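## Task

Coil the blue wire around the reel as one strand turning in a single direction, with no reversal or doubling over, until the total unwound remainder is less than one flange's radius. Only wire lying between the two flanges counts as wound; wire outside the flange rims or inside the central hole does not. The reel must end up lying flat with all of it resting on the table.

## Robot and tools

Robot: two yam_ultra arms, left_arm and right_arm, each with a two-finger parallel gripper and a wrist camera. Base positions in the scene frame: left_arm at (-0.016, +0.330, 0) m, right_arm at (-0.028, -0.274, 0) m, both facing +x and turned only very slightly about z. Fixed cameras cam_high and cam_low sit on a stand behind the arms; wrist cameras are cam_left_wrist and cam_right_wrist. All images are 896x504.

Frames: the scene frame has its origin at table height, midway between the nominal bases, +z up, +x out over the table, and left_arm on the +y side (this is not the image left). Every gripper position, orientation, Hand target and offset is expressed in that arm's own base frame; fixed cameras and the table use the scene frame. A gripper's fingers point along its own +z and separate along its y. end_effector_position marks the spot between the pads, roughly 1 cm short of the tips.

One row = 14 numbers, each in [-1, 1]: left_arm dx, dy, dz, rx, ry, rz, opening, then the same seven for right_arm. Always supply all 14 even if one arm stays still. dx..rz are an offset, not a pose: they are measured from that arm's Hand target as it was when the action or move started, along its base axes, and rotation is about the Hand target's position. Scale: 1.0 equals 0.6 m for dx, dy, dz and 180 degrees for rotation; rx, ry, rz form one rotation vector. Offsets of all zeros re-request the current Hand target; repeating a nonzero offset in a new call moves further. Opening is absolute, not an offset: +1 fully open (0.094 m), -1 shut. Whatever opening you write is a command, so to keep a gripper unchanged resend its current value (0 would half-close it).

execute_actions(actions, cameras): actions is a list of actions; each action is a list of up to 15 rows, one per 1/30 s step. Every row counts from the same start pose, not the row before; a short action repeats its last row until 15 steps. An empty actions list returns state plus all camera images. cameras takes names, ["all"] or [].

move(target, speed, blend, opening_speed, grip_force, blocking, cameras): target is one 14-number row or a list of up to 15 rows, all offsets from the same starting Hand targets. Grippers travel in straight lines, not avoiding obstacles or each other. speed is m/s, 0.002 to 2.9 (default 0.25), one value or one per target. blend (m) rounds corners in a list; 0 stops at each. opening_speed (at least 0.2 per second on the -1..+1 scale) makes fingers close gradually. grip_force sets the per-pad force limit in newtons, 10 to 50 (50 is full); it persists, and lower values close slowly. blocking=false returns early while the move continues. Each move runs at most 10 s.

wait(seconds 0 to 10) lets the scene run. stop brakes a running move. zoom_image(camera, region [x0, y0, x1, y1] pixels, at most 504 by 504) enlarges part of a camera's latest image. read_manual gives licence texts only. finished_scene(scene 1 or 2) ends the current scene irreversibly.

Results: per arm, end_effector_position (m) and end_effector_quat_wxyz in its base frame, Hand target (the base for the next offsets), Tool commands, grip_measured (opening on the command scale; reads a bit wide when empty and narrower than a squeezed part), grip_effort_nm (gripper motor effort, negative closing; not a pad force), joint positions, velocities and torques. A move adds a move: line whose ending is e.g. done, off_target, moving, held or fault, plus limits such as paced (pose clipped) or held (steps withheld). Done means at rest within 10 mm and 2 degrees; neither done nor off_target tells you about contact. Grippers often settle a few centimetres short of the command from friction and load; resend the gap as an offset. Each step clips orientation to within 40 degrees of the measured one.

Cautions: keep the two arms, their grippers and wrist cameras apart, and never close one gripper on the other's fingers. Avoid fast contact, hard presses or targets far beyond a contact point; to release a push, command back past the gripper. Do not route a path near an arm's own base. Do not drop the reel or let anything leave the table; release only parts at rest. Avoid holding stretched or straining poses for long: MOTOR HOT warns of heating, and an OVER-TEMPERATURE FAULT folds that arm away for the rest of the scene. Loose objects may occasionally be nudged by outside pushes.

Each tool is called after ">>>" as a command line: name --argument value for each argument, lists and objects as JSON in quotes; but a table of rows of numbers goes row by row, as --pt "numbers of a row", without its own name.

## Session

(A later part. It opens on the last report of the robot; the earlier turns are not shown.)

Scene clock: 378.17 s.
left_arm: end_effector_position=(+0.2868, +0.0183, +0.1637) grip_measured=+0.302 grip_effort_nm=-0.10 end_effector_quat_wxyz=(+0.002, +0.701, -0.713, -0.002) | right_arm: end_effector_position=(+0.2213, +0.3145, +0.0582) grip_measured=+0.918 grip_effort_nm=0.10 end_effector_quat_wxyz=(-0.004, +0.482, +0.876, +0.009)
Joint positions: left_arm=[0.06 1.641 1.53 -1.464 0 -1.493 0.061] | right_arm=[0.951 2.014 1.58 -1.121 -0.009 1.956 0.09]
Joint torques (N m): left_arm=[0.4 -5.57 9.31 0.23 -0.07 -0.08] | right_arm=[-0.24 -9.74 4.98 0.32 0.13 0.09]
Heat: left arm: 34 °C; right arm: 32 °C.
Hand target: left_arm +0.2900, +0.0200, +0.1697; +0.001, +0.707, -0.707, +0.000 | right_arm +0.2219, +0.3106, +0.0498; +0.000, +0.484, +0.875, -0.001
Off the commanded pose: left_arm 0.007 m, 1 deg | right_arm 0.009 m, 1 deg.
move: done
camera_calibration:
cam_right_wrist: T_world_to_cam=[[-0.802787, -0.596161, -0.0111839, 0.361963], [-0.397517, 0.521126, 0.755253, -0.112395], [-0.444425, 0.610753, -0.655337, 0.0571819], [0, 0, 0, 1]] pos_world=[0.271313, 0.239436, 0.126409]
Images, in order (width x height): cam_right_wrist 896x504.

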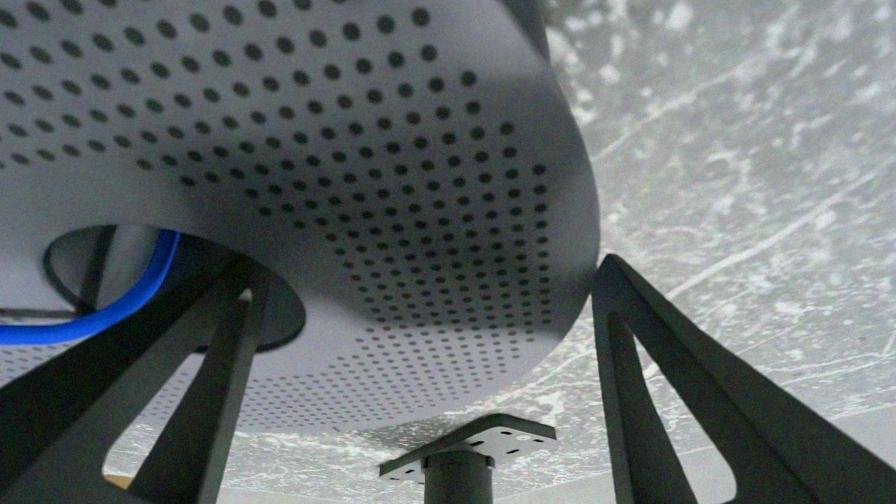

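>>> move --pt "0 0 0 0 0 0 0.3 0 0 0 0 0 0 0.42" --pt "0 0 0 0 0 0 0.3 0.0169 -0.0197 0 0 0 0.0833 0.42" --pt "0 0 0 0 0 0 0.3 0.0389 -0.0342 0 0 0 0.1667 0.42" --pt "0 0 0 0 0 0 0.3 0.0642 -0.0422 0 0 0 0.25 0.42" --pt "0 0 0 0 0 0 0.3 0.0910 -0.0431 0 0 0 0.3333 0.42" --pt "0 0 0 0 0 0 0.3 0.1177 -0.0370 0 0 0 0.4167 0.42" --pt "0 0 0 0 0 0 0.3 0.1423 -0.0238 0 0 0 0.5 0.42" --pt "0 0 0 0 0 0 0.3 0.1630 -0.0045 0 0 0 0.5833 0.42" --pt "0 0 0 0 0 0 0.3 0.1784 0.0198 0 0 0 0.6667 0.42" --pt "0 0 0 0 0 0 0.3 0.1875 0.0474 0 0 0 0.75 0.42" --pt "0 0 0 0 0 0 0.3 0.1894 0.0767 0 0 0 0.8333 0.42" --speed 0.2 --blend 0.008 --opening_speed 0.8 --cameras '["all"]'

Scene clock: 404.63 s.
left_arm: end_effector_position=(+0.2868, +0.0183, +0.1637) grip_measured=+0.302 grip_effort_nm=-0.10 end_effector_quat_wxyz=(+0.002, +0.701, -0.713, -0.002) | right_arm: end_effector_position=(+0.3401, +0.3503, +0.0592) grip_measured=+0.485 grip_effort_nm=-1.05 end_effector_quat_wxyz=(-0.011, +0.712, -0.702, +0.014)
Joint positions: left_arm=[0.06 1.641 1.53 -1.464 0 -1.493 0.061] | right_arm=[0.808 2.51 2.409 -1.448 0.028 -0.777 0.07]
Joint torques (N m): left_arm=[0.42 -5.61 9.31 0.22 -0.07 -0.1] | right_arm=[0.44 -11.93 8.13 0.16 -0.25 -0.18]
Heat: left arm: 34 °C; right arm: 31 °C.
Hand target: left_arm +0.2900, +0.0200, +0.1697; +0.001, +0.707, -0.707, +0.000 | right_arm +0.3356, +0.3568, +0.0500; -0.001, +0.720, -0.694, +0.000
Off the commanded pose: left_arm 0.007 m, 1 deg | right_arm 0.012 m, 2 deg.
move: off_target (right_arm); blend cut to 0 m at target 1
camera_calibration:
cam_left_wrist: T_world_to_cam=[[0.998798, 0.048927, -0.00288433, -0.290794], [0.0341415, -0.652329, 0.757166, -0.113714], [0.0351643, -0.756355, -0.653216, 0.220282], [0, 0, 0, 1]] pos_world=[0.286581, 0.10666, 0.229154]
cam_right_wrist: T_world_to_cam=[[0.995543, 0.0869801, 0.0364558, -0.375055], [0.0303234, -0.661234, 0.749566, 0.184479], [0.0893032, -0.74512, -0.660924, 0.382562], [0, 0, 0, 1]] pos_world=[0.333625, 0.439661, 0.128239]

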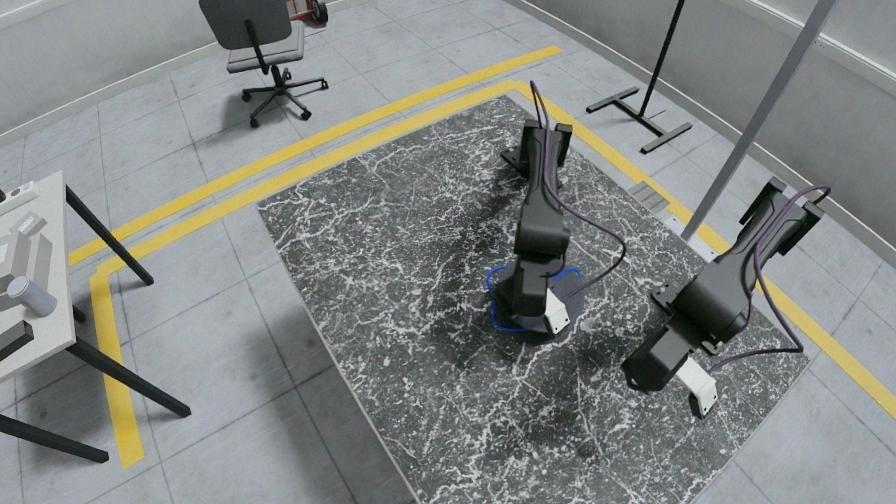

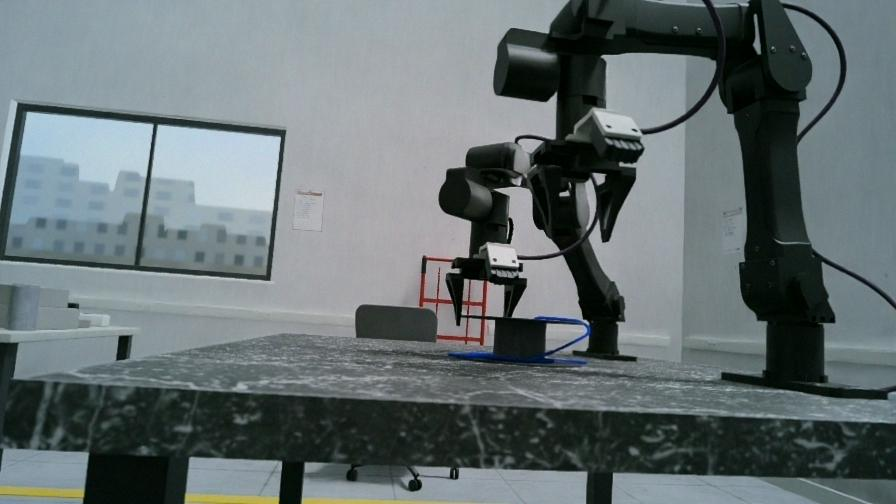

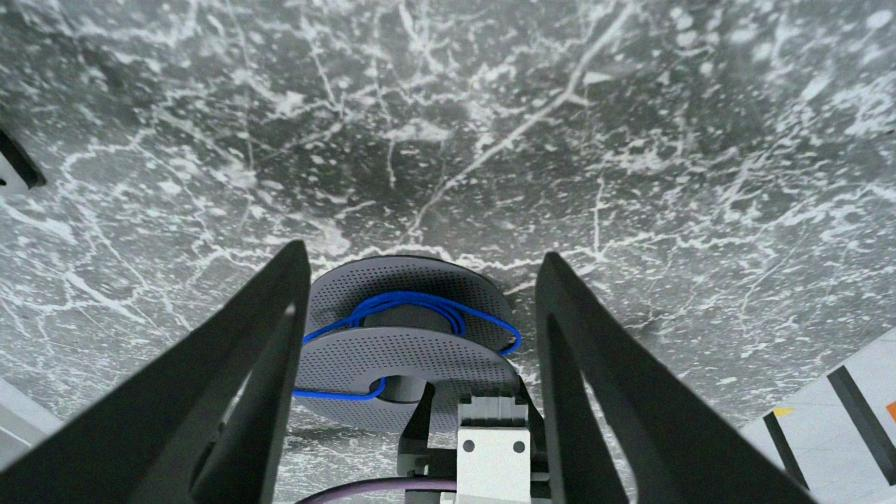

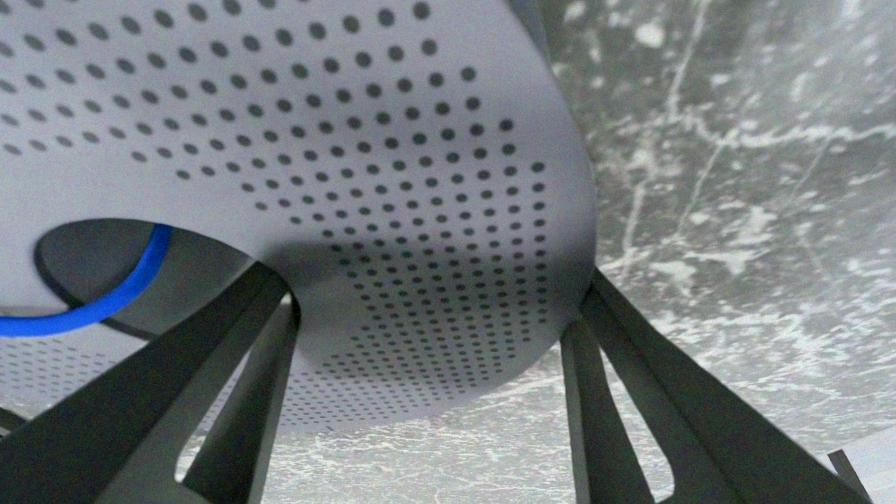

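>>> zoom_image --camera "cam_high" --region '[470, 240, 620, 360]'

>>> zoom_image --camera "cam_left_wrist" --region '[280, 230, 550, 420]'

>>> zoom_image --camera "cam_low" --region '[430, 290, 620, 380]'

Scaled by 3.360 from the camera's 896x504 image, which has a finer 1280x720 frame.

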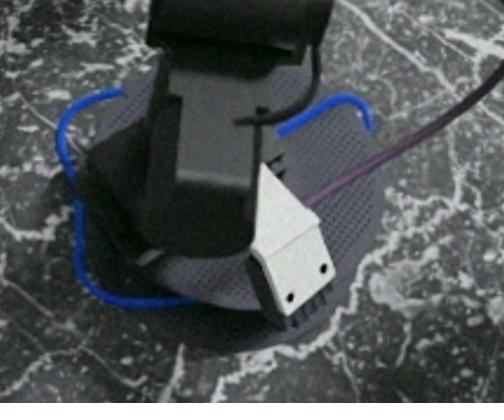

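Scaled by 1.867 from the camera's 896x504 image, which has a finer 1280x720 frame.

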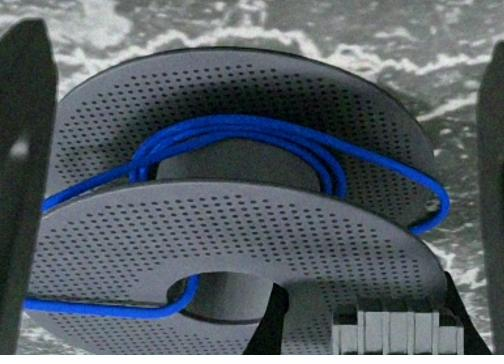

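Scaled by 2.653 from the camera's 896x504 image, which has a finer 1280x720 frame.

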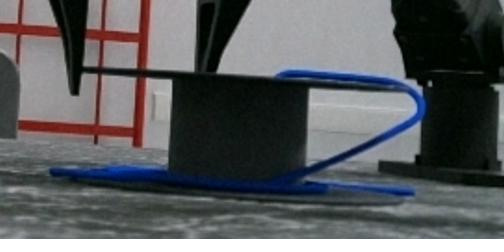

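>>> move --pt "0 0 0 0 0 0 0.3 -0.0017 -0.0288 0 0 0 -0.0833 0.42" --pt "0 0 0 0 0 0 0.3 -0.0105 -0.0559 0 0 0 -0.1667 0.42" --pt "0 0 0 0 0 0 0.3 -0.0257 -0.0798 0 0 0 -0.25 0.42" --pt "0 0 0 0 0 0 0.3 -0.0462 -0.0986 0 0 0 -0.3333 0.42" --pt "0 0 0 0 0 0 0.3 -0.0705 -0.1113 0 0 0 -0.4167 0.42" --pt "0 0 0 0 0 0 0.3 -0.0970 -0.1169 0 0 0 -0.5 0.42" --pt "0 0 0 0 0 0 0.3 -0.1236 -0.1155 0 0 0 -0.5833 0.42" --pt "0 0 0 0 0 0 0.3 -0.1487 -0.1071 0 0 0 -0.6667 0.42" --pt "0 0 0 0 0 0 0.3 -0.1704 -0.0921 0 0 0 -0.75 0.42" --pt "0 0 0 0 0 0 0.3 -0.1871 -0.0719 0 0 0 -0.8333 0.42" --speed 0.2 --blend 0.008 --cameras '["all"]'

Scene clock: 448.97 s.
left_arm: end_effector_position=(+0.2868, +0.0183, +0.1637) grip_measured=+0.302 grip_effort_nm=-0.10 end_effector_quat_wxyz=(+0.002, +0.701, -0.713, -0.002) | right_arm: end_effector_position=(+0.2260, +0.3155, +0.0574) grip_measured=+0.485 grip_effort_nm=-1.05 end_effector_quat_wxyz=(-0.002, +0.477, +0.879, +0.007)
Joint positions: left_arm=[0.06 1.641 1.53 -1.464 0 -1.493 0.061] | right_arm=[0.944 2.031 1.603 -1.13 -0.006 1.938 0.07]
Joint torques (N m): left_arm=[0.43 -5.59 9.31 0.22 -0.07 -0.07] | right_arm=[0.43 -10.56 4.94 0.37 0.05 0.24]
Heat: left arm: 35 °C; right arm: 32 °C.
Hand target: left_arm +0.2900, +0.0200, +0.1697; +0.001, +0.707, -0.707, +0.000 | right_arm +0.2233, +0.3136, +0.0501; +0.000, +0.484, +0.875, -0.001
Off the commanded pose: left_arm 0.007 m, 1 deg | right_arm 0.008 m, 1 deg.
move: done
camera_calibration:
cam_left_wrist: T_world_to_cam=[[0.998798, 0.048927, -0.00288433, -0.290794], [0.0341415, -0.652329, 0.757166, -0.113714], [0.0351643, -0.756355, -0.653216, 0.220282], [0, 0, 0, 1]] pos_world=[0.286581, 0.10666, 0.229154]
cam_right_wrist: T_world_to_cam=[[-0.796155, -0.605022, -0.00927507, 0.367481], [-0.404323, 0.520523, 0.75205, -0.108501], [-0.450179, 0.602498, -0.659041, 0.0622106], [0, 0, 0, 1]] pos_world=[0.276709, 0.24133, 0.126006]

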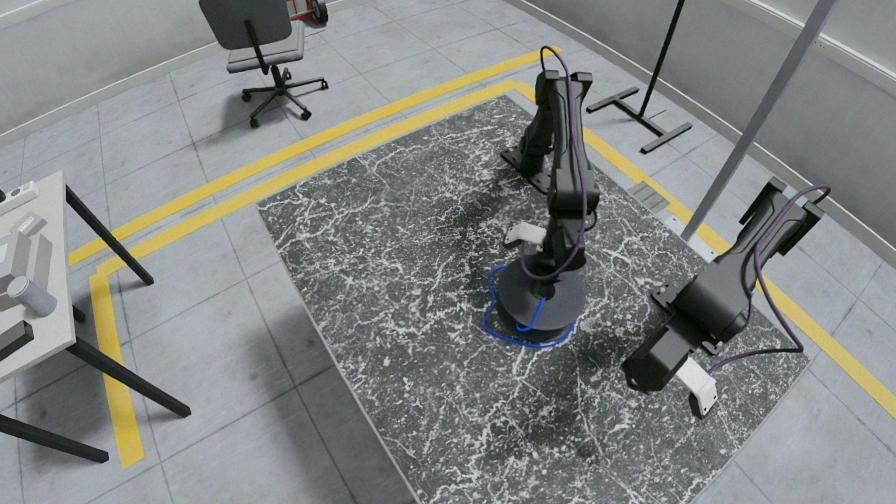

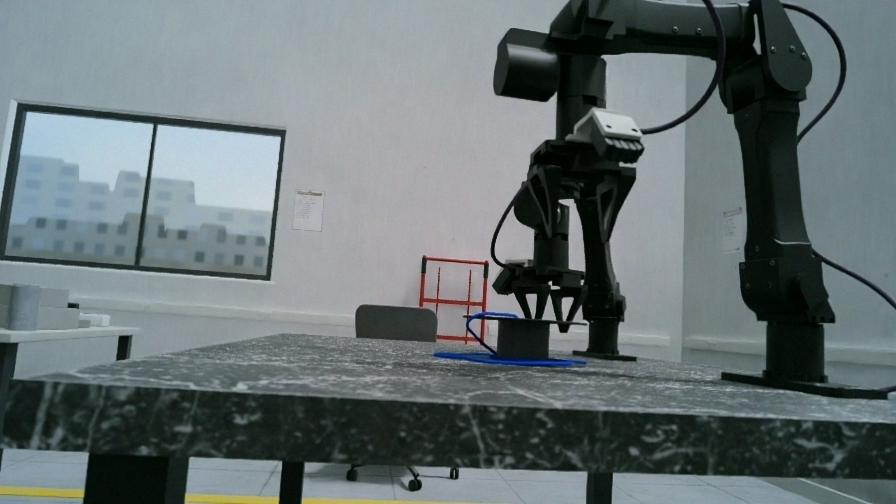

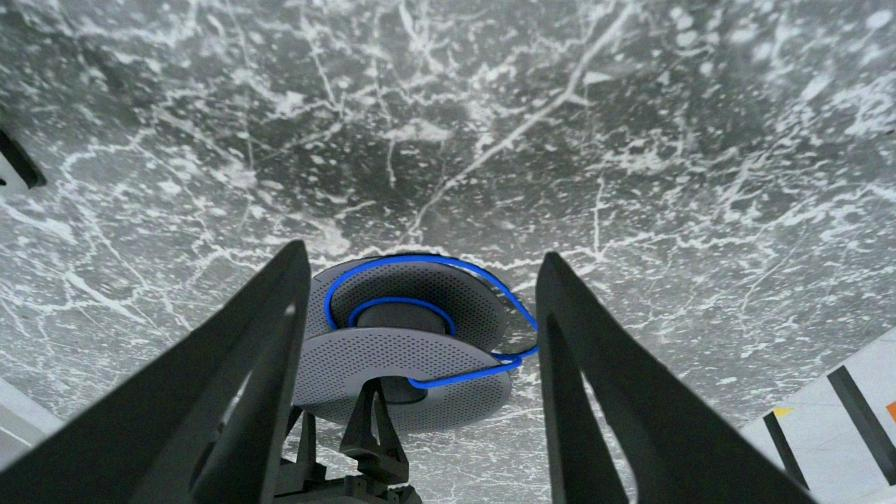

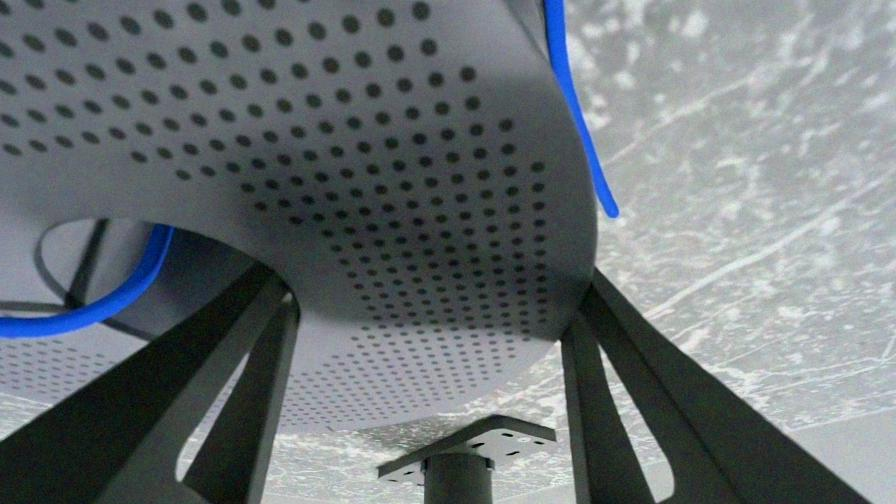

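>>> zoom_image --camera "cam_left_wrist" --region '[300, 230, 560, 420]'

>>> zoom_image --camera "cam_high" --region '[460, 240, 620, 360]'

Scaled by 1.938 from the camera's 896x504 image, which has a finer 1280x720 frame.

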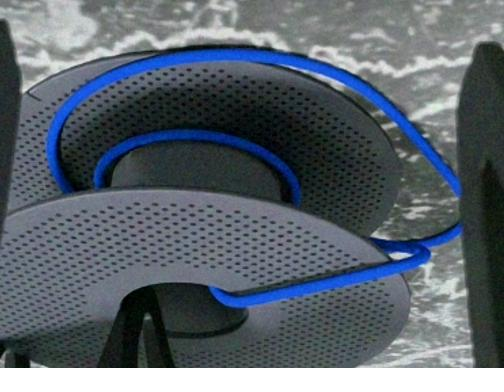

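Scaled by 3.150 from the camera's 896x504 image, which has a finer 1280x720 frame.

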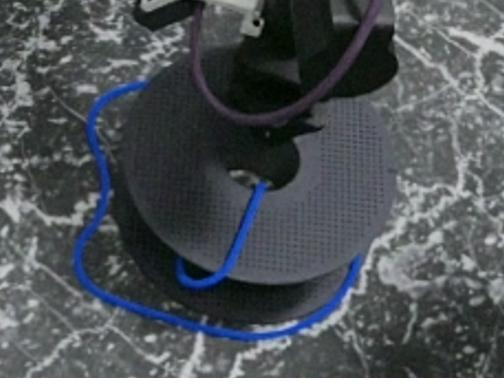

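>>> move --target '[0.1783,-0.5117,-0.0662,0,0,-0.1111,-0.62, 0,0,0,0,0,0,0.42]' --speed 0.3 --cameras '["cam_left_wrist","cam_high"]'

Scene clock: 556.47 s.
left_arm: end_effector_position=(+0.3967, -0.2878, +0.1285) grip_measured=-0.618 grip_effort_nm=-0.10 end_effector_quat_wxyz=(+0.019, -0.567, +0.821, -0.063) | right_arm: end_effector_position=(+0.2258, +0.3157, +0.0574) grip_measured=+0.485 grip_effort_nm=-1.05 end_effector_quat_wxyz=(-0.002, +0.479, +0.878, +0.007)
Joint positions: left_arm=[-0.628 2.435 2.546 -1.551 0.006 -1.838 0.018] | right_arm=[0.944 2.031 1.603 -1.129 -0.007 1.944 0.07]
Joint torques (N m): left_arm=[-0.1 -11.14 8.79 0.48 -0.11 -0.09] | right_arm=[0.36 -10.47 4.88 0.38 0.11 0.2]
Heat: left arm: 36 °C; right arm: 30 °C.
Hand target: left_arm +0.3969, -0.2870, +0.1299; +0.000, -0.574, +0.819, +0.000 | right_arm +0.2234, +0.3136, +0.0501; +0.000, +0.484, +0.875, -0.001
Off the commanded pose: left_arm 0.002 m, 8 deg | right_arm 0.008 m, 1 deg.
joint sent to its limit (left arm) — joint 4 (wrist pitch), lower limit. The joint targets are off in orientation, not in position.
move: off_target (left_arm)
camera_calibration:
cam_left_wrist: T_world_to_cam=[[0.950422, -0.285375, 0.123526, -0.478947], [-0.270308, -0.561808, 0.78186, -0.146879], [-0.153726, -0.776487, -0.611094, 0.0256174], [0, 0, 0, 1]] pos_world=[0.419437, -0.199306, 0.189656]
Images, in order (width x height): cam_high 896x504, cam_left_wrist 896x504.

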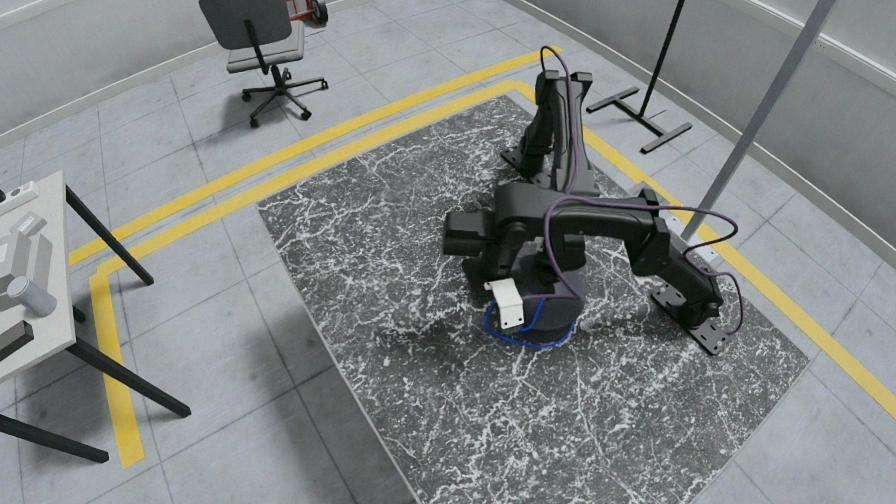

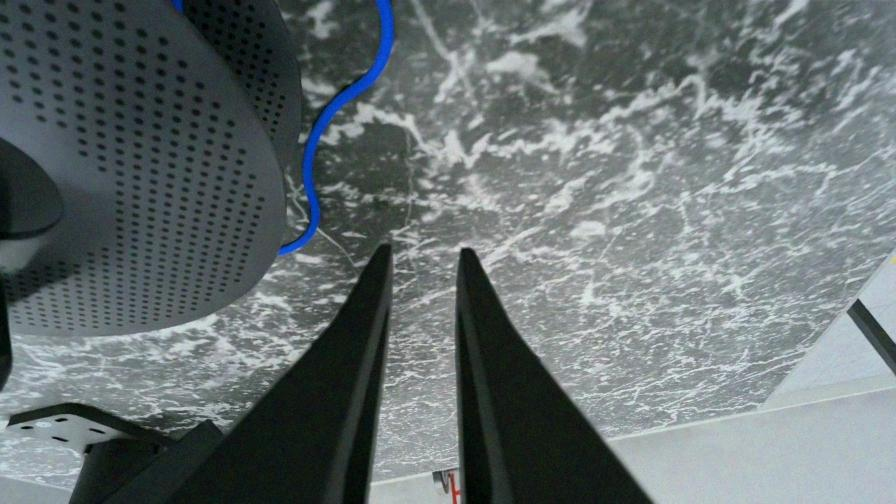

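>>> move --target '[-0.0082,-0.0017,-0.1665,0,0,0,-0.62, 0,0,0,0,0,0,0.42]' --speed 0.2 --cameras '["cam_left_wrist"]'

Scene clock: 570.30 s.
left_arm: end_effector_position=(+0.3909, -0.2837, +0.0695) grip_measured=-0.618 grip_effort_nm=-0.10 end_effector_quat_wxyz=(+0.003, -0.571, +0.821, -0.017) | right_arm: end_effector_position=(+0.2258, +0.3157, +0.0574) grip_measured=+0.485 grip_effort_nm=-1.05 end_effector_quat_wxyz=(-0.002, +0.479, +0.878, +0.007)
Joint positions: left_arm=[-0.628 2.459 2.356 -1.434 0.006 -1.842 0.018] | right_arm=[0.944 2.031 1.603 -1.129 -0.007 1.944 0.07]
Joint torques (N m): left_arm=[-0.02 -13.14 6.45 0.47 -0.06 0.04] | right_arm=[0.34 -10.62 4.89 0.39 0.07 0.19]
Heat: left arm: 35 °C; right arm: 30 °C.
Hand target: left_arm +0.3911, -0.2838, +0.0747; +0.004, -0.570, +0.821, -0.021 (not the last commanded pose) | right_arm +0.2234, +0.3136, +0.0501; +0.000, +0.484, +0.875, -0.001
Off the commanded pose: left_arm 0.040 m, 2 deg | right_arm 0.008 m, 1 deg.
move: held (left_arm; a check stopped the path); limits=held
pose unreachable (left arm): on one or more control steps of this call, first in action 0 (counted from 0), this arm could not follow its commanded pose, so it was not sent that pose on those steps. It may still have moved: this result reports where it is.
cause: moving toward the commanded pose would bring a part of the arm too close to another arm (this arm's forearm (the part past joint 3) and the right arm's wrist (the part past joint 4), 32 mm apart when this arm was first held).
camera_calibration:
cam_left_wrist: T_world_to_cam=[[0.957863, -0.285436, 0.0320214, -0.461529], [-0.206345, -0.606293, 0.768004, -0.136695], [-0.199802, -0.74225, -0.639644, 0.0215758], [0, 0, 0, 1]] pos_world=[0.418186, -0.1986, 0.133562]
Images, in order (width x height): cam_left_wrist 896x504.

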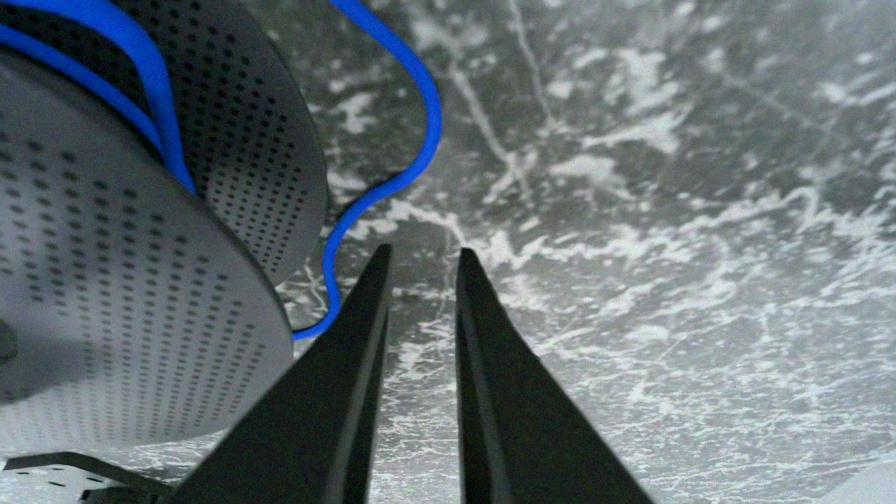

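>>> move --pt "0 0 0 0 0 0 -0.62 0.004 0.0035 0.0122 0 0 0 0.42" --pt "0 0 0 0 0 0 -0.62 0.004 0.0035 0.0122 0 0 0 0.92" --pt "0 0 0 0 0 0 -0.62 0.004 0.0035 0.1122 0 0 0 0.92" --pt "0 0 0 0 0 0 -0.62 -0.03 -0.26 0.1122 0 0 0 0.92" --speed '[0.2,0.2,0.2,0.35]' --opening_speed 1.0 --cameras '["cam_right_wrist","cam_left_wrist"]'

Scene clock: 581.53 s.
left_arm: end_effector_position=(+0.3909, -0.2837, +0.0695) grip_measured=-0.618 grip_effort_nm=-0.10 end_effector_quat_wxyz=(+0.003, -0.571, +0.821, -0.017) | right_arm: end_effector_position=(+0.2235, +0.3142, +0.0588) grip_measured=+0.918 grip_effort_nm=0.11 end_effector_quat_wxyz=(-0.006, +0.484, +0.875, +0.002)
Joint positions: left_arm=[-0.628 2.459 2.356 -1.434 0.006 -1.842 0.018] | right_arm=[0.944 2.031 1.608 -1.146 -0.012 1.954 0.09]
Joint torques (N m): left_arm=[-0.03 -13.05 6.39 0.5 -0.08 0.05] | right_arm=[-0.01 -11.28 5.81 0.2 0.04 -0.01]
Heat: left arm: 34 °C; right arm: 30 °C.
Hand target: left_arm +0.3911, -0.2838, +0.0747; +0.004, -0.570, +0.821, -0.021 | right_arm +0.2244, +0.3137, +0.0587; -0.003, +0.484, +0.875, +0.002 (not the last commanded pose)
Off the commanded pose: left_arm 0.005 m, 1 deg | right_arm 0.168 m, 1 deg.
move: held (right_arm; a check stopped the path); path passed 2 of 4 targets; limits=held
pose unreachable (right arm): on one or more control steps of this call, first in action 0 (counted from 0), this arm could not follow its commanded pose, so it was not sent that pose on those steps. It may still have moved: this result reports where it is.
cause: moving toward the commanded pose would bring a part of the arm too close to another arm (this arm's wrist (the part past joint 4) and the left arm's forearm (the part past joint 3), 29 mm apart when this arm was first held).
camera_calibration:
cam_left_wrist: T_world_to_cam=[[0.957863, -0.285436, 0.0320214, -0.461529], [-0.206345, -0.606293, 0.768004, -0.136695], [-0.199802, -0.74225, -0.639644, 0.0215758], [0, 0, 0, 1]] pos_world=[0.418186, -0.1986, 0.133562]
cam_right_wrist: T_world_to_cam=[[-0.805762, -0.592229, 0.00353739, 0.362062], [-0.386694, 0.530625, 0.754257, -0.117182], [-0.44857, 0.606384, -0.656569, 0.0610969], [0, 0, 0, 1]] pos_world=[0.273829, 0.239555, 0.127219]
Images, in order (width x height): cam_left_wrist 896x504, cam_right_wrist 896x504.

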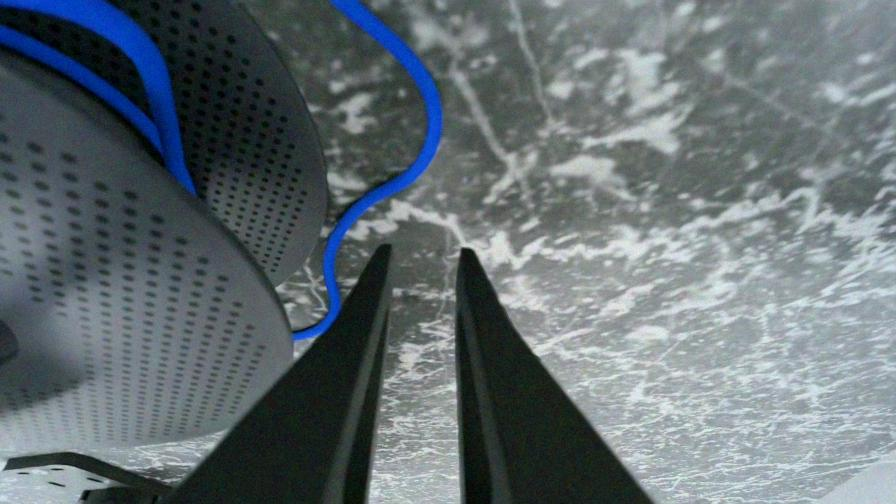

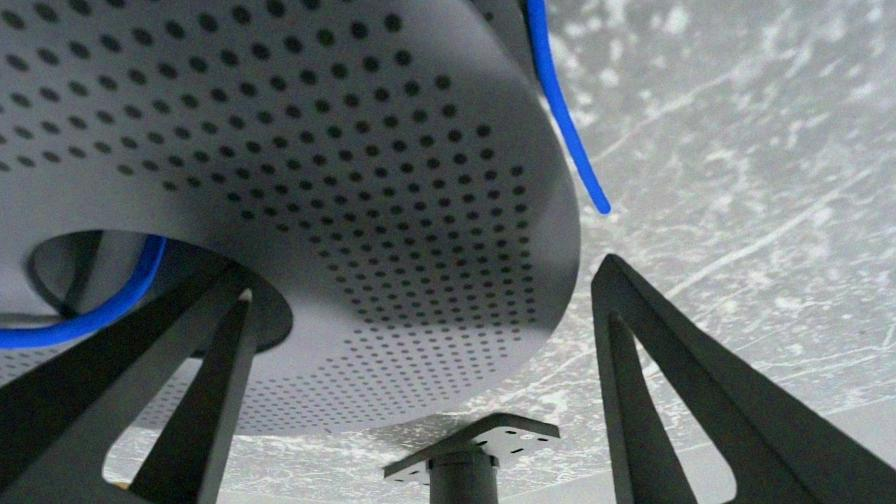

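>>> move --pt "0 0.03 0.1667 0 0 0 -0.62 0 0 0 0 0 0 0.92" --pt "0 0.03 0.1667 0 0 0 -0.62 0 0 0.0667 0 0 0 0.92" --pt "0 0.03 0.1667 0 0 0 -0.62 -0.03 -0.26 0.1 0 0 0 0.92" --speed '[0.3,0.2,0.35]' --blend '[0.02,0.015,0]' --cameras '["cam_right_wrist","cam_high"]'

Scene clock: 594.93 s.
left_arm: end_effector_position=(+0.3934, -0.2677, +0.1624) grip_measured=-0.618 grip_effort_nm=-0.10 end_effector_quat_wxyz=(+0.028, -0.570, +0.817, -0.083) | right_arm: end_effector_position=(+0.2121, +0.1634, +0.1188) grip_measured=+0.918 grip_effort_nm=0.11 end_effector_quat_wxyz=(-0.003, +0.488, +0.873, +0.009)
Joint positions: left_arm=[-0.597 2.32 2.475 -1.552 0.007 -1.816 0.018] | right_arm=[0.645 1.542 1.25 -1.264 -0.012 1.664 0.09]
Joint torques (N m): left_arm=[-0.01 -12.52 7.82 0.58 -0.06 0.07] | right_arm=[-0.08 -7.98 5.01 0.07 0.07 -0.11]
Heat: left arm: 34 °C; right arm: 30 °C.
Hand target: left_arm +0.3910, -0.2658, +0.1748; +0.004, -0.570, +0.821, -0.021 | right_arm +0.2063, +0.1577, +0.1187; -0.003, +0.484, +0.875, +0.002
Off the commanded pose: left_arm 0.013 m, 8 deg | right_arm 0.008 m, 1 deg.
joint sent to its limit (left arm) — joint 4 (wrist pitch), lower limit. The joint targets are off in orientation, not in position.
move: off_target (left_arm)
camera_calibration:
cam_right_wrist: T_world_to_cam=[[-0.810875, -0.585082, -0.0126466, 0.26522], [-0.391929, 0.526878, 0.754182, -0.0851106], [-0.434596, 0.616504, -0.656543, 0.182262], [0, 0, 0, 1]] pos_world=[0.260914, 0.0876533, 0.187206]
Images, in order (width x height): cam_high 896x504, cam_right_wrist 896x504.

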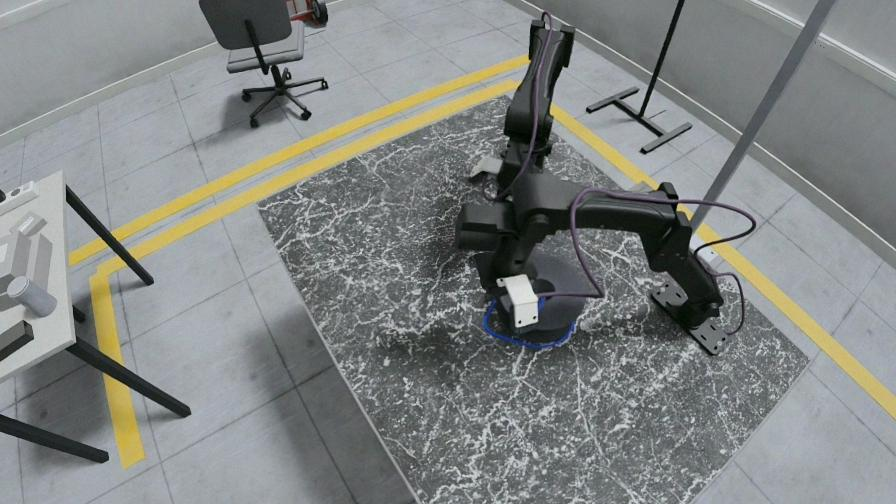

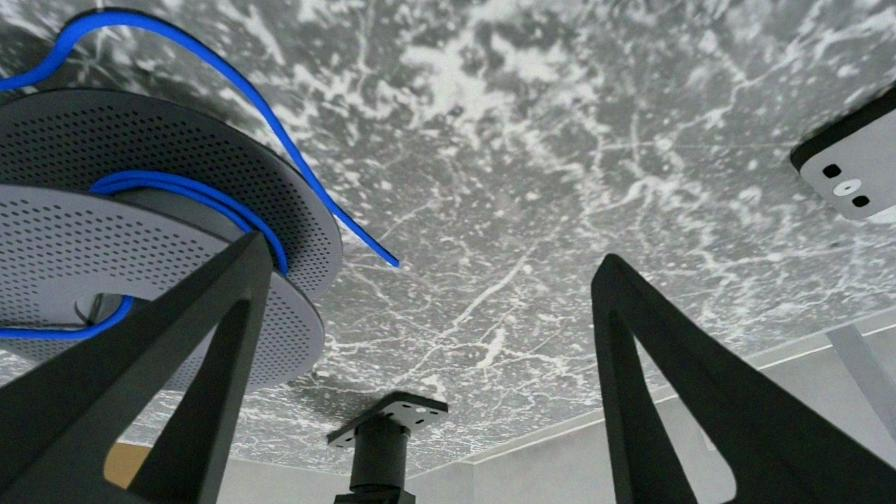

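>>> move --pt "0.005 -0.0303 -0.13 0 0 0 -0.62 0 0 0 0 0 0 0.92" --pt "0.005 -0.0303 -0.27 0 0 0 -0.62 0 0 0 0 0 0 0.92" --speed '[0.25,0.12]' --blend '[0.01,0]' --cameras '["cam_left_wrist"]'

Scene clock: 622.73 s.
left_arm: end_effector_position=(+0.3971, -0.2843, +0.0176) grip_measured=-0.618 grip_effort_nm=-0.10 end_effector_quat_wxyz=(+0.004, -0.568, +0.823, -0.023) | right_arm: end_effector_position=(+0.2121, +0.1634, +0.1188) grip_measured=+0.918 grip_effort_nm=0.11 end_effector_quat_wxyz=(-0.003, +0.487, +0.873, +0.009)
Joint positions: left_arm=[-0.62 2.461 2.154 -1.217 0.008 -1.828 0.018] | right_arm=[0.645 1.542 1.25 -1.264 -0.012 1.663 0.09]
Joint torques (N m): left_arm=[-0.35 -13.09 3.64 0.81 -0.09 -0.08] | right_arm=[-0.16 -7.98 4.89 0.08 0.05 -0.1]
Heat: left arm: 41 °C; right arm: 30 °C.
Hand target: left_arm +0.3941, -0.2839, +0.0128; +0.004, -0.571, +0.821, -0.022 | right_arm +0.2063, +0.1577, +0.1187; -0.003, +0.484, +0.875, +0.002
Off the commanded pose: left_arm 0.006 m, 0 deg | right_arm 0.008 m, 1 deg.
move: done
camera_calibration:
cam_left_wrist: T_world_to_cam=[[0.955513, -0.291706, 0.0436171, -0.467043], [-0.217847, -0.59828, 0.771106, -0.0890747], [-0.198841, -0.746303, -0.635211, -0.0124259], [0, 0, 0, 1]] pos_world=[0.42439, -0.198804, 0.081164]
Images, in order (width x height): cam_left_wrist 896x504.

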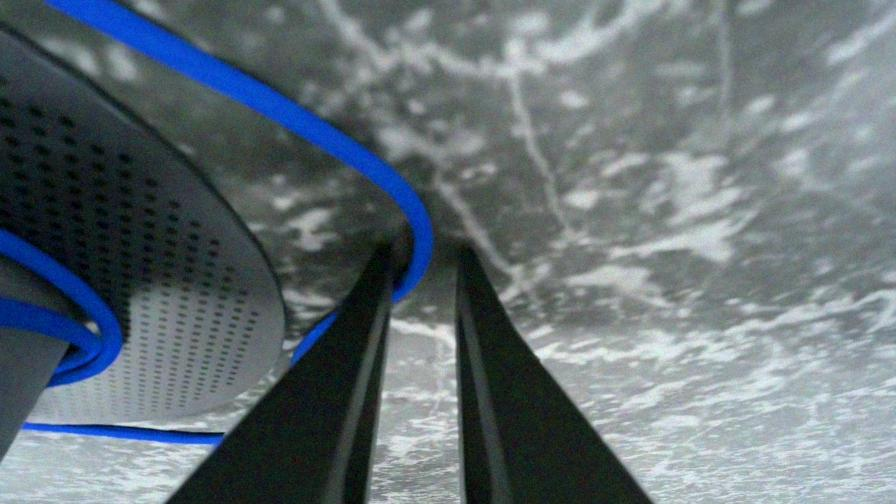

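>>> move --pt "0 0 -0.014 0 0 0 -0.62 0 0 0 0 0 0 0.92" --pt "0 0 -0.014 0 0 0 -1 0 0 0 0 0 0 0.92" --speed 0.08 --opening_speed 0.6 --cameras '["cam_left_wrist"]'

Scene clock: 667.60 s.
left_arm: end_effector_position=(+0.3977, -0.2850, +0.0172) grip_measured=-0.936 grip_effort_nm=-0.94 end_effector_quat_wxyz=(+0.005, -0.568, +0.823, -0.029) | right_arm: end_effector_position=(+0.2121, +0.1634, +0.1188) grip_measured=+0.918 grip_effort_nm=0.11 end_effector_quat_wxyz=(-0.003, +0.487, +0.873, +0.009)
Joint positions: left_arm=[-0.62 2.45 2.132 -1.194 0.01 -1.828 0.003] | right_arm=[0.645 1.542 1.25 -1.264 -0.012 1.663 0.09]
Joint torques (N m): left_arm=[-0.35 -11.9 3.38 0.92 -0.11 -0.07] | right_arm=[-0.2 -7.99 4.96 0.06 0.02 -0.11]
Heat: left arm: 47 °C; right arm: 29 °C.
Hand target: left_arm +0.3941, -0.2839, +0.0045; +0.004, -0.571, +0.821, -0.022 | right_arm +0.2063, +0.1577, +0.1187; -0.003, +0.484, +0.875, +0.002
Off the commanded pose: left_arm 0.013 m, 1 deg | right_arm 0.008 m, 1 deg.
move: off_target (left_arm); target 2's new opening was sent with left_arm's hand 0.013 m and 1 deg from that target
camera_calibration:
cam_left_wrist: T_world_to_cam=[[0.955059, -0.291396, 0.0543277, -0.467694], [-0.224656, -0.592017, 0.77398, -0.0846803], [-0.193372, -0.751401, -0.630875, -0.0167745], [0, 0, 0, 1]] pos_world=[0.424408, -0.199021, 0.0803669]
Images, in order (width x height): cam_left_wrist 896x504.

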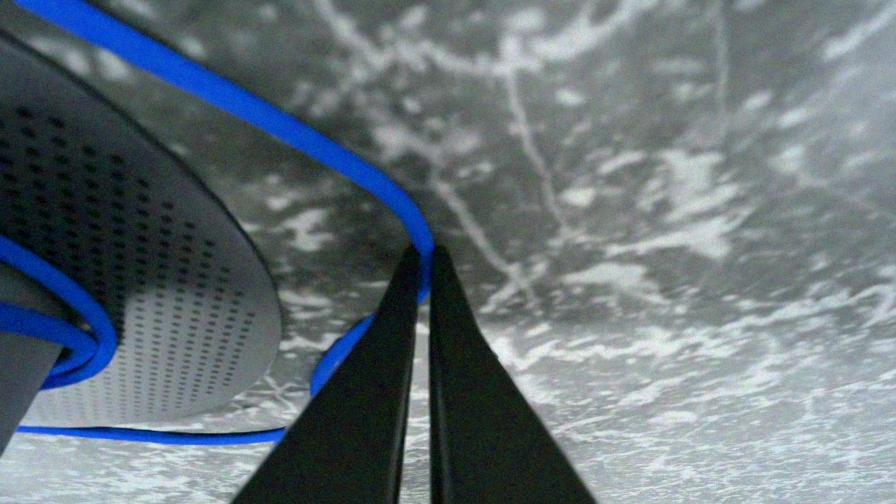

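>>> move --pt "0 0 0.05 0 0 0 -1 0 0 0 0 0 0 0.92" --pt "0.01 0.14 0.05 0 0 0.083 -1 0 0 0 0 0 0 0.92" --pt "-0.0317 0.273 0.05 0 0 0.1667 -1 0 0 0 0 0 0 0.92" --pt "-0.1233 0.3567 0.045 0 0 0.25 -1 0 0 0 0 0 0 0.92" --speed 0.2 --blend '[0.01,0.02,0.02,0]' --cameras '["cam_left_wrist","cam_high","cam_right_wrist"]'

Scene clock: 697.33 s.
left_arm: end_effector_position=(+0.3244, -0.0708, +0.0269) grip_measured=-0.938 grip_effort_nm=-1.01 end_effector_quat_wxyz=(+0.014, +0.809, -0.588, +0.023) | right_arm: end_effector_position=(+0.2121, +0.1634, +0.1188) grip_measured=+0.918 grip_effort_nm=0.11 end_effector_quat_wxyz=(-0.003, +0.487, +0.873, +0.009)
Joint positions: left_arm=[-0.193 1.844 1.214 -0.911 0.045 -2.078 0.003] | right_arm=[0.645 1.542 1.25 -1.264 -0.012 1.663 0.09]
Joint torques (N m): left_arm=[0.17 -10 4.23 0.54 -0.03 -0.08] | right_arm=[-0.13 -7.98 4.94 0.08 0.06 -0.08]
Heat: left arm: 46 °C; right arm: 29 °C.
Hand target: left_arm +0.3202, -0.0699, +0.0315; -0.012, +0.841, -0.540, +0.018 | right_arm +0.2063, +0.1577, +0.1187; -0.003, +0.484, +0.875, +0.002
Off the commanded pose: left_arm 0.006 m, 7 deg | right_arm 0.008 m, 1 deg.
joint sent to its limit (left arm) — joint 6 (wrist roll), lower limit. The joint targets are off in orientation, not in position.
move: off_target (left_arm)
camera_calibration:
cam_left_wrist: T_world_to_cam=[[0.928695, 0.370831, 0.00304145, -0.279041], [0.224444, -0.568582, 0.791416, -0.12631], [0.295211, -0.734302, -0.61127, -0.0216219], [0, 0, 0, 1]] pos_world=[0.293877, 0.0157828, 0.0875954]
cam_right_wrist: T_world_to_cam=[[-0.81067, -0.585365, -0.0127165, 0.265263], [-0.392146, 0.526698, 0.754196, -0.0850929], [-0.434782, 0.616391, -0.656527, 0.182256], [0, 0, 0, 1]] pos_world=[0.260913, 0.0877528, 0.187206]
Images, in order (width x height): cam_high 896x504, cam_left_wrist 896x504, cam_right_wrist 896x504.

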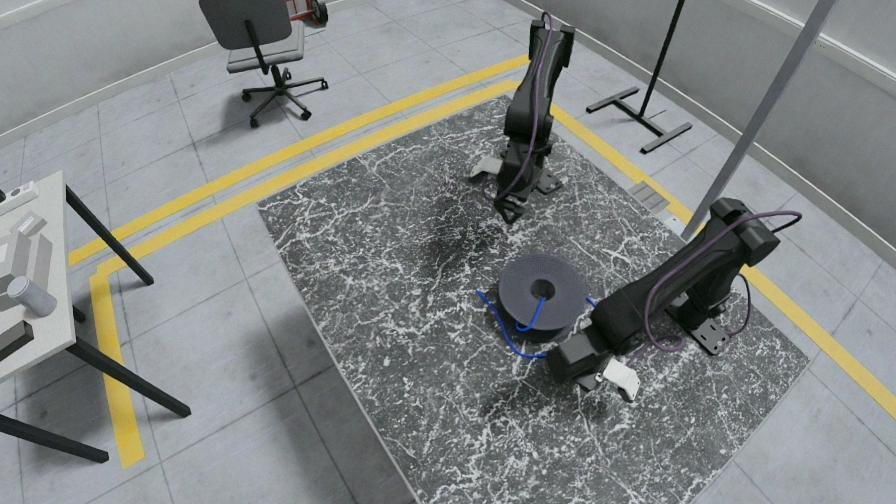

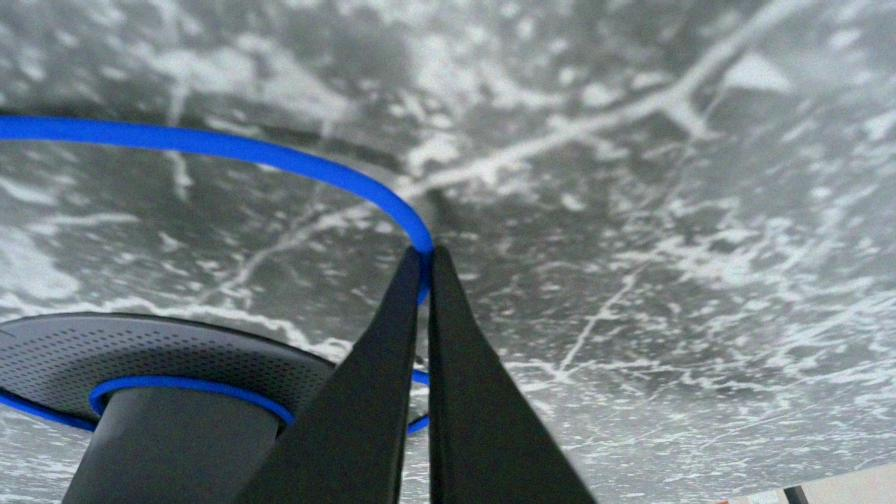

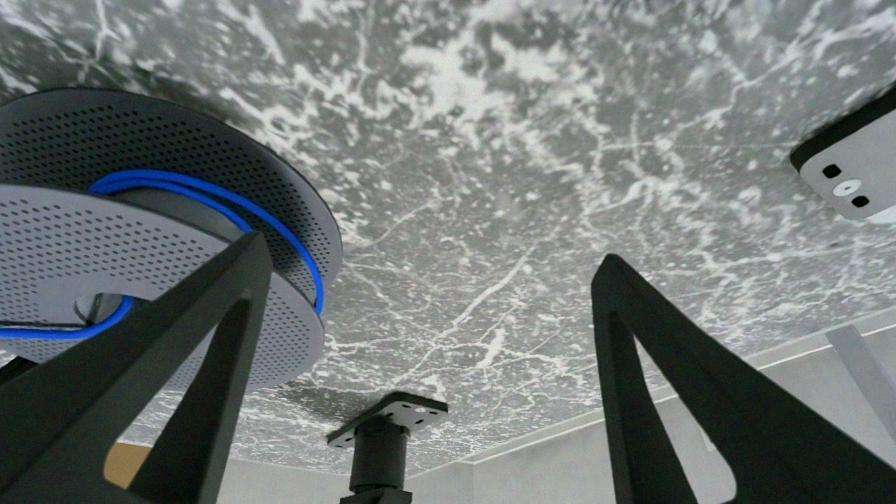

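>>> zoom_image --camera "cam_high" --region '[470, 240, 620, 370]'

Scaled by 3.360 from the camera's 896x504 image, which has a finer 1280x720 frame.

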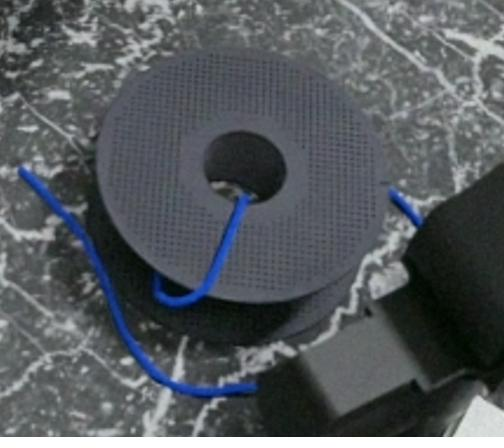

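>>> move --pt "0 0 -0.015 0 0 0 -1 0.0333 0.2582 0.0022 0 0 0 0.92" --pt "0 0 -0.015 0 0 0 -1 0.0333 0.2582 -0.05 0 0 0 0.92" --pt "0 0 -0.015 0 0 0 -1 0.0333 0.2582 -0.1147 0 0 0 0.92" --speed '[0.3,0.2,0.12]' --blend '[0.02,0.01,0]' --cameras '["cam_right_wrist"]'

Scene clock: 713.07 s.
left_arm: end_effector_position=(+0.3253, -0.0710, +0.0217) grip_measured=-0.938 grip_effort_nm=-1.00 end_effector_quat_wxyz=(+0.012, +0.808, -0.588, +0.029) | right_arm: end_effector_position=(+0.2256, +0.3160, +0.0588) grip_measured=+0.918 grip_effort_nm=0.10 end_effector_quat_wxyz=(-0.006, +0.478, +0.878, +0.011)
Joint positions: left_arm=[-0.193 1.844 1.192 -0.876 0.045 -2.079 0.003] | right_arm=[0.941 2.023 1.597 -1.123 -0.014 1.938 0.09]
Joint torques (N m): left_arm=[0.17 -8.99 4.3 0.55 -0.03 -0.08] | right_arm=[-0.28 -9.68 5.04 0.37 0.08 0.15]
Heat: left arm: 44 °C; right arm: 29 °C.
Hand target: left_arm +0.3202, -0.0699, +0.0225; -0.012, +0.841, -0.540, +0.018 | right_arm +0.2263, +0.3128, +0.0498; -0.003, +0.484, +0.875, +0.002
Off the commanded pose: left_arm 0.005 m, 7 deg | right_arm 0.010 m, 1 deg.
joint sent to its limit (left arm) — joint 6 (wrist roll), lower limit. The joint targets are off in orientation, not in position.
move: off_target (left_arm); blend cut to 0.0157 m at target 1
camera_calibration:
cam_right_wrist: T_world_to_cam=[[-0.797454, -0.603209, -0.0143665, 0.367567], [-0.401402, 0.512584, 0.759035, -0.108564], [-0.450493, 0.611062, -0.650891, 0.0596515], [0, 0, 0, 1]] pos_world=[0.276412, 0.240917, 0.126511]
Images, in order (width x height): cam_right_wrist 896x504.

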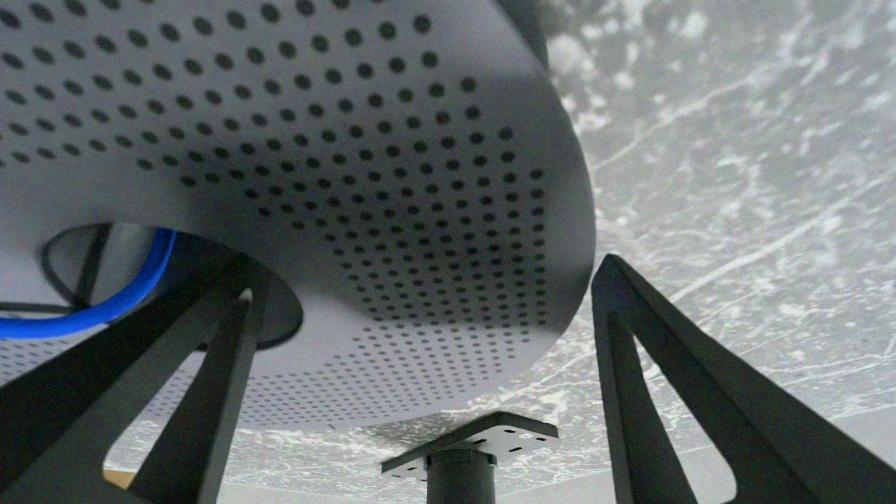

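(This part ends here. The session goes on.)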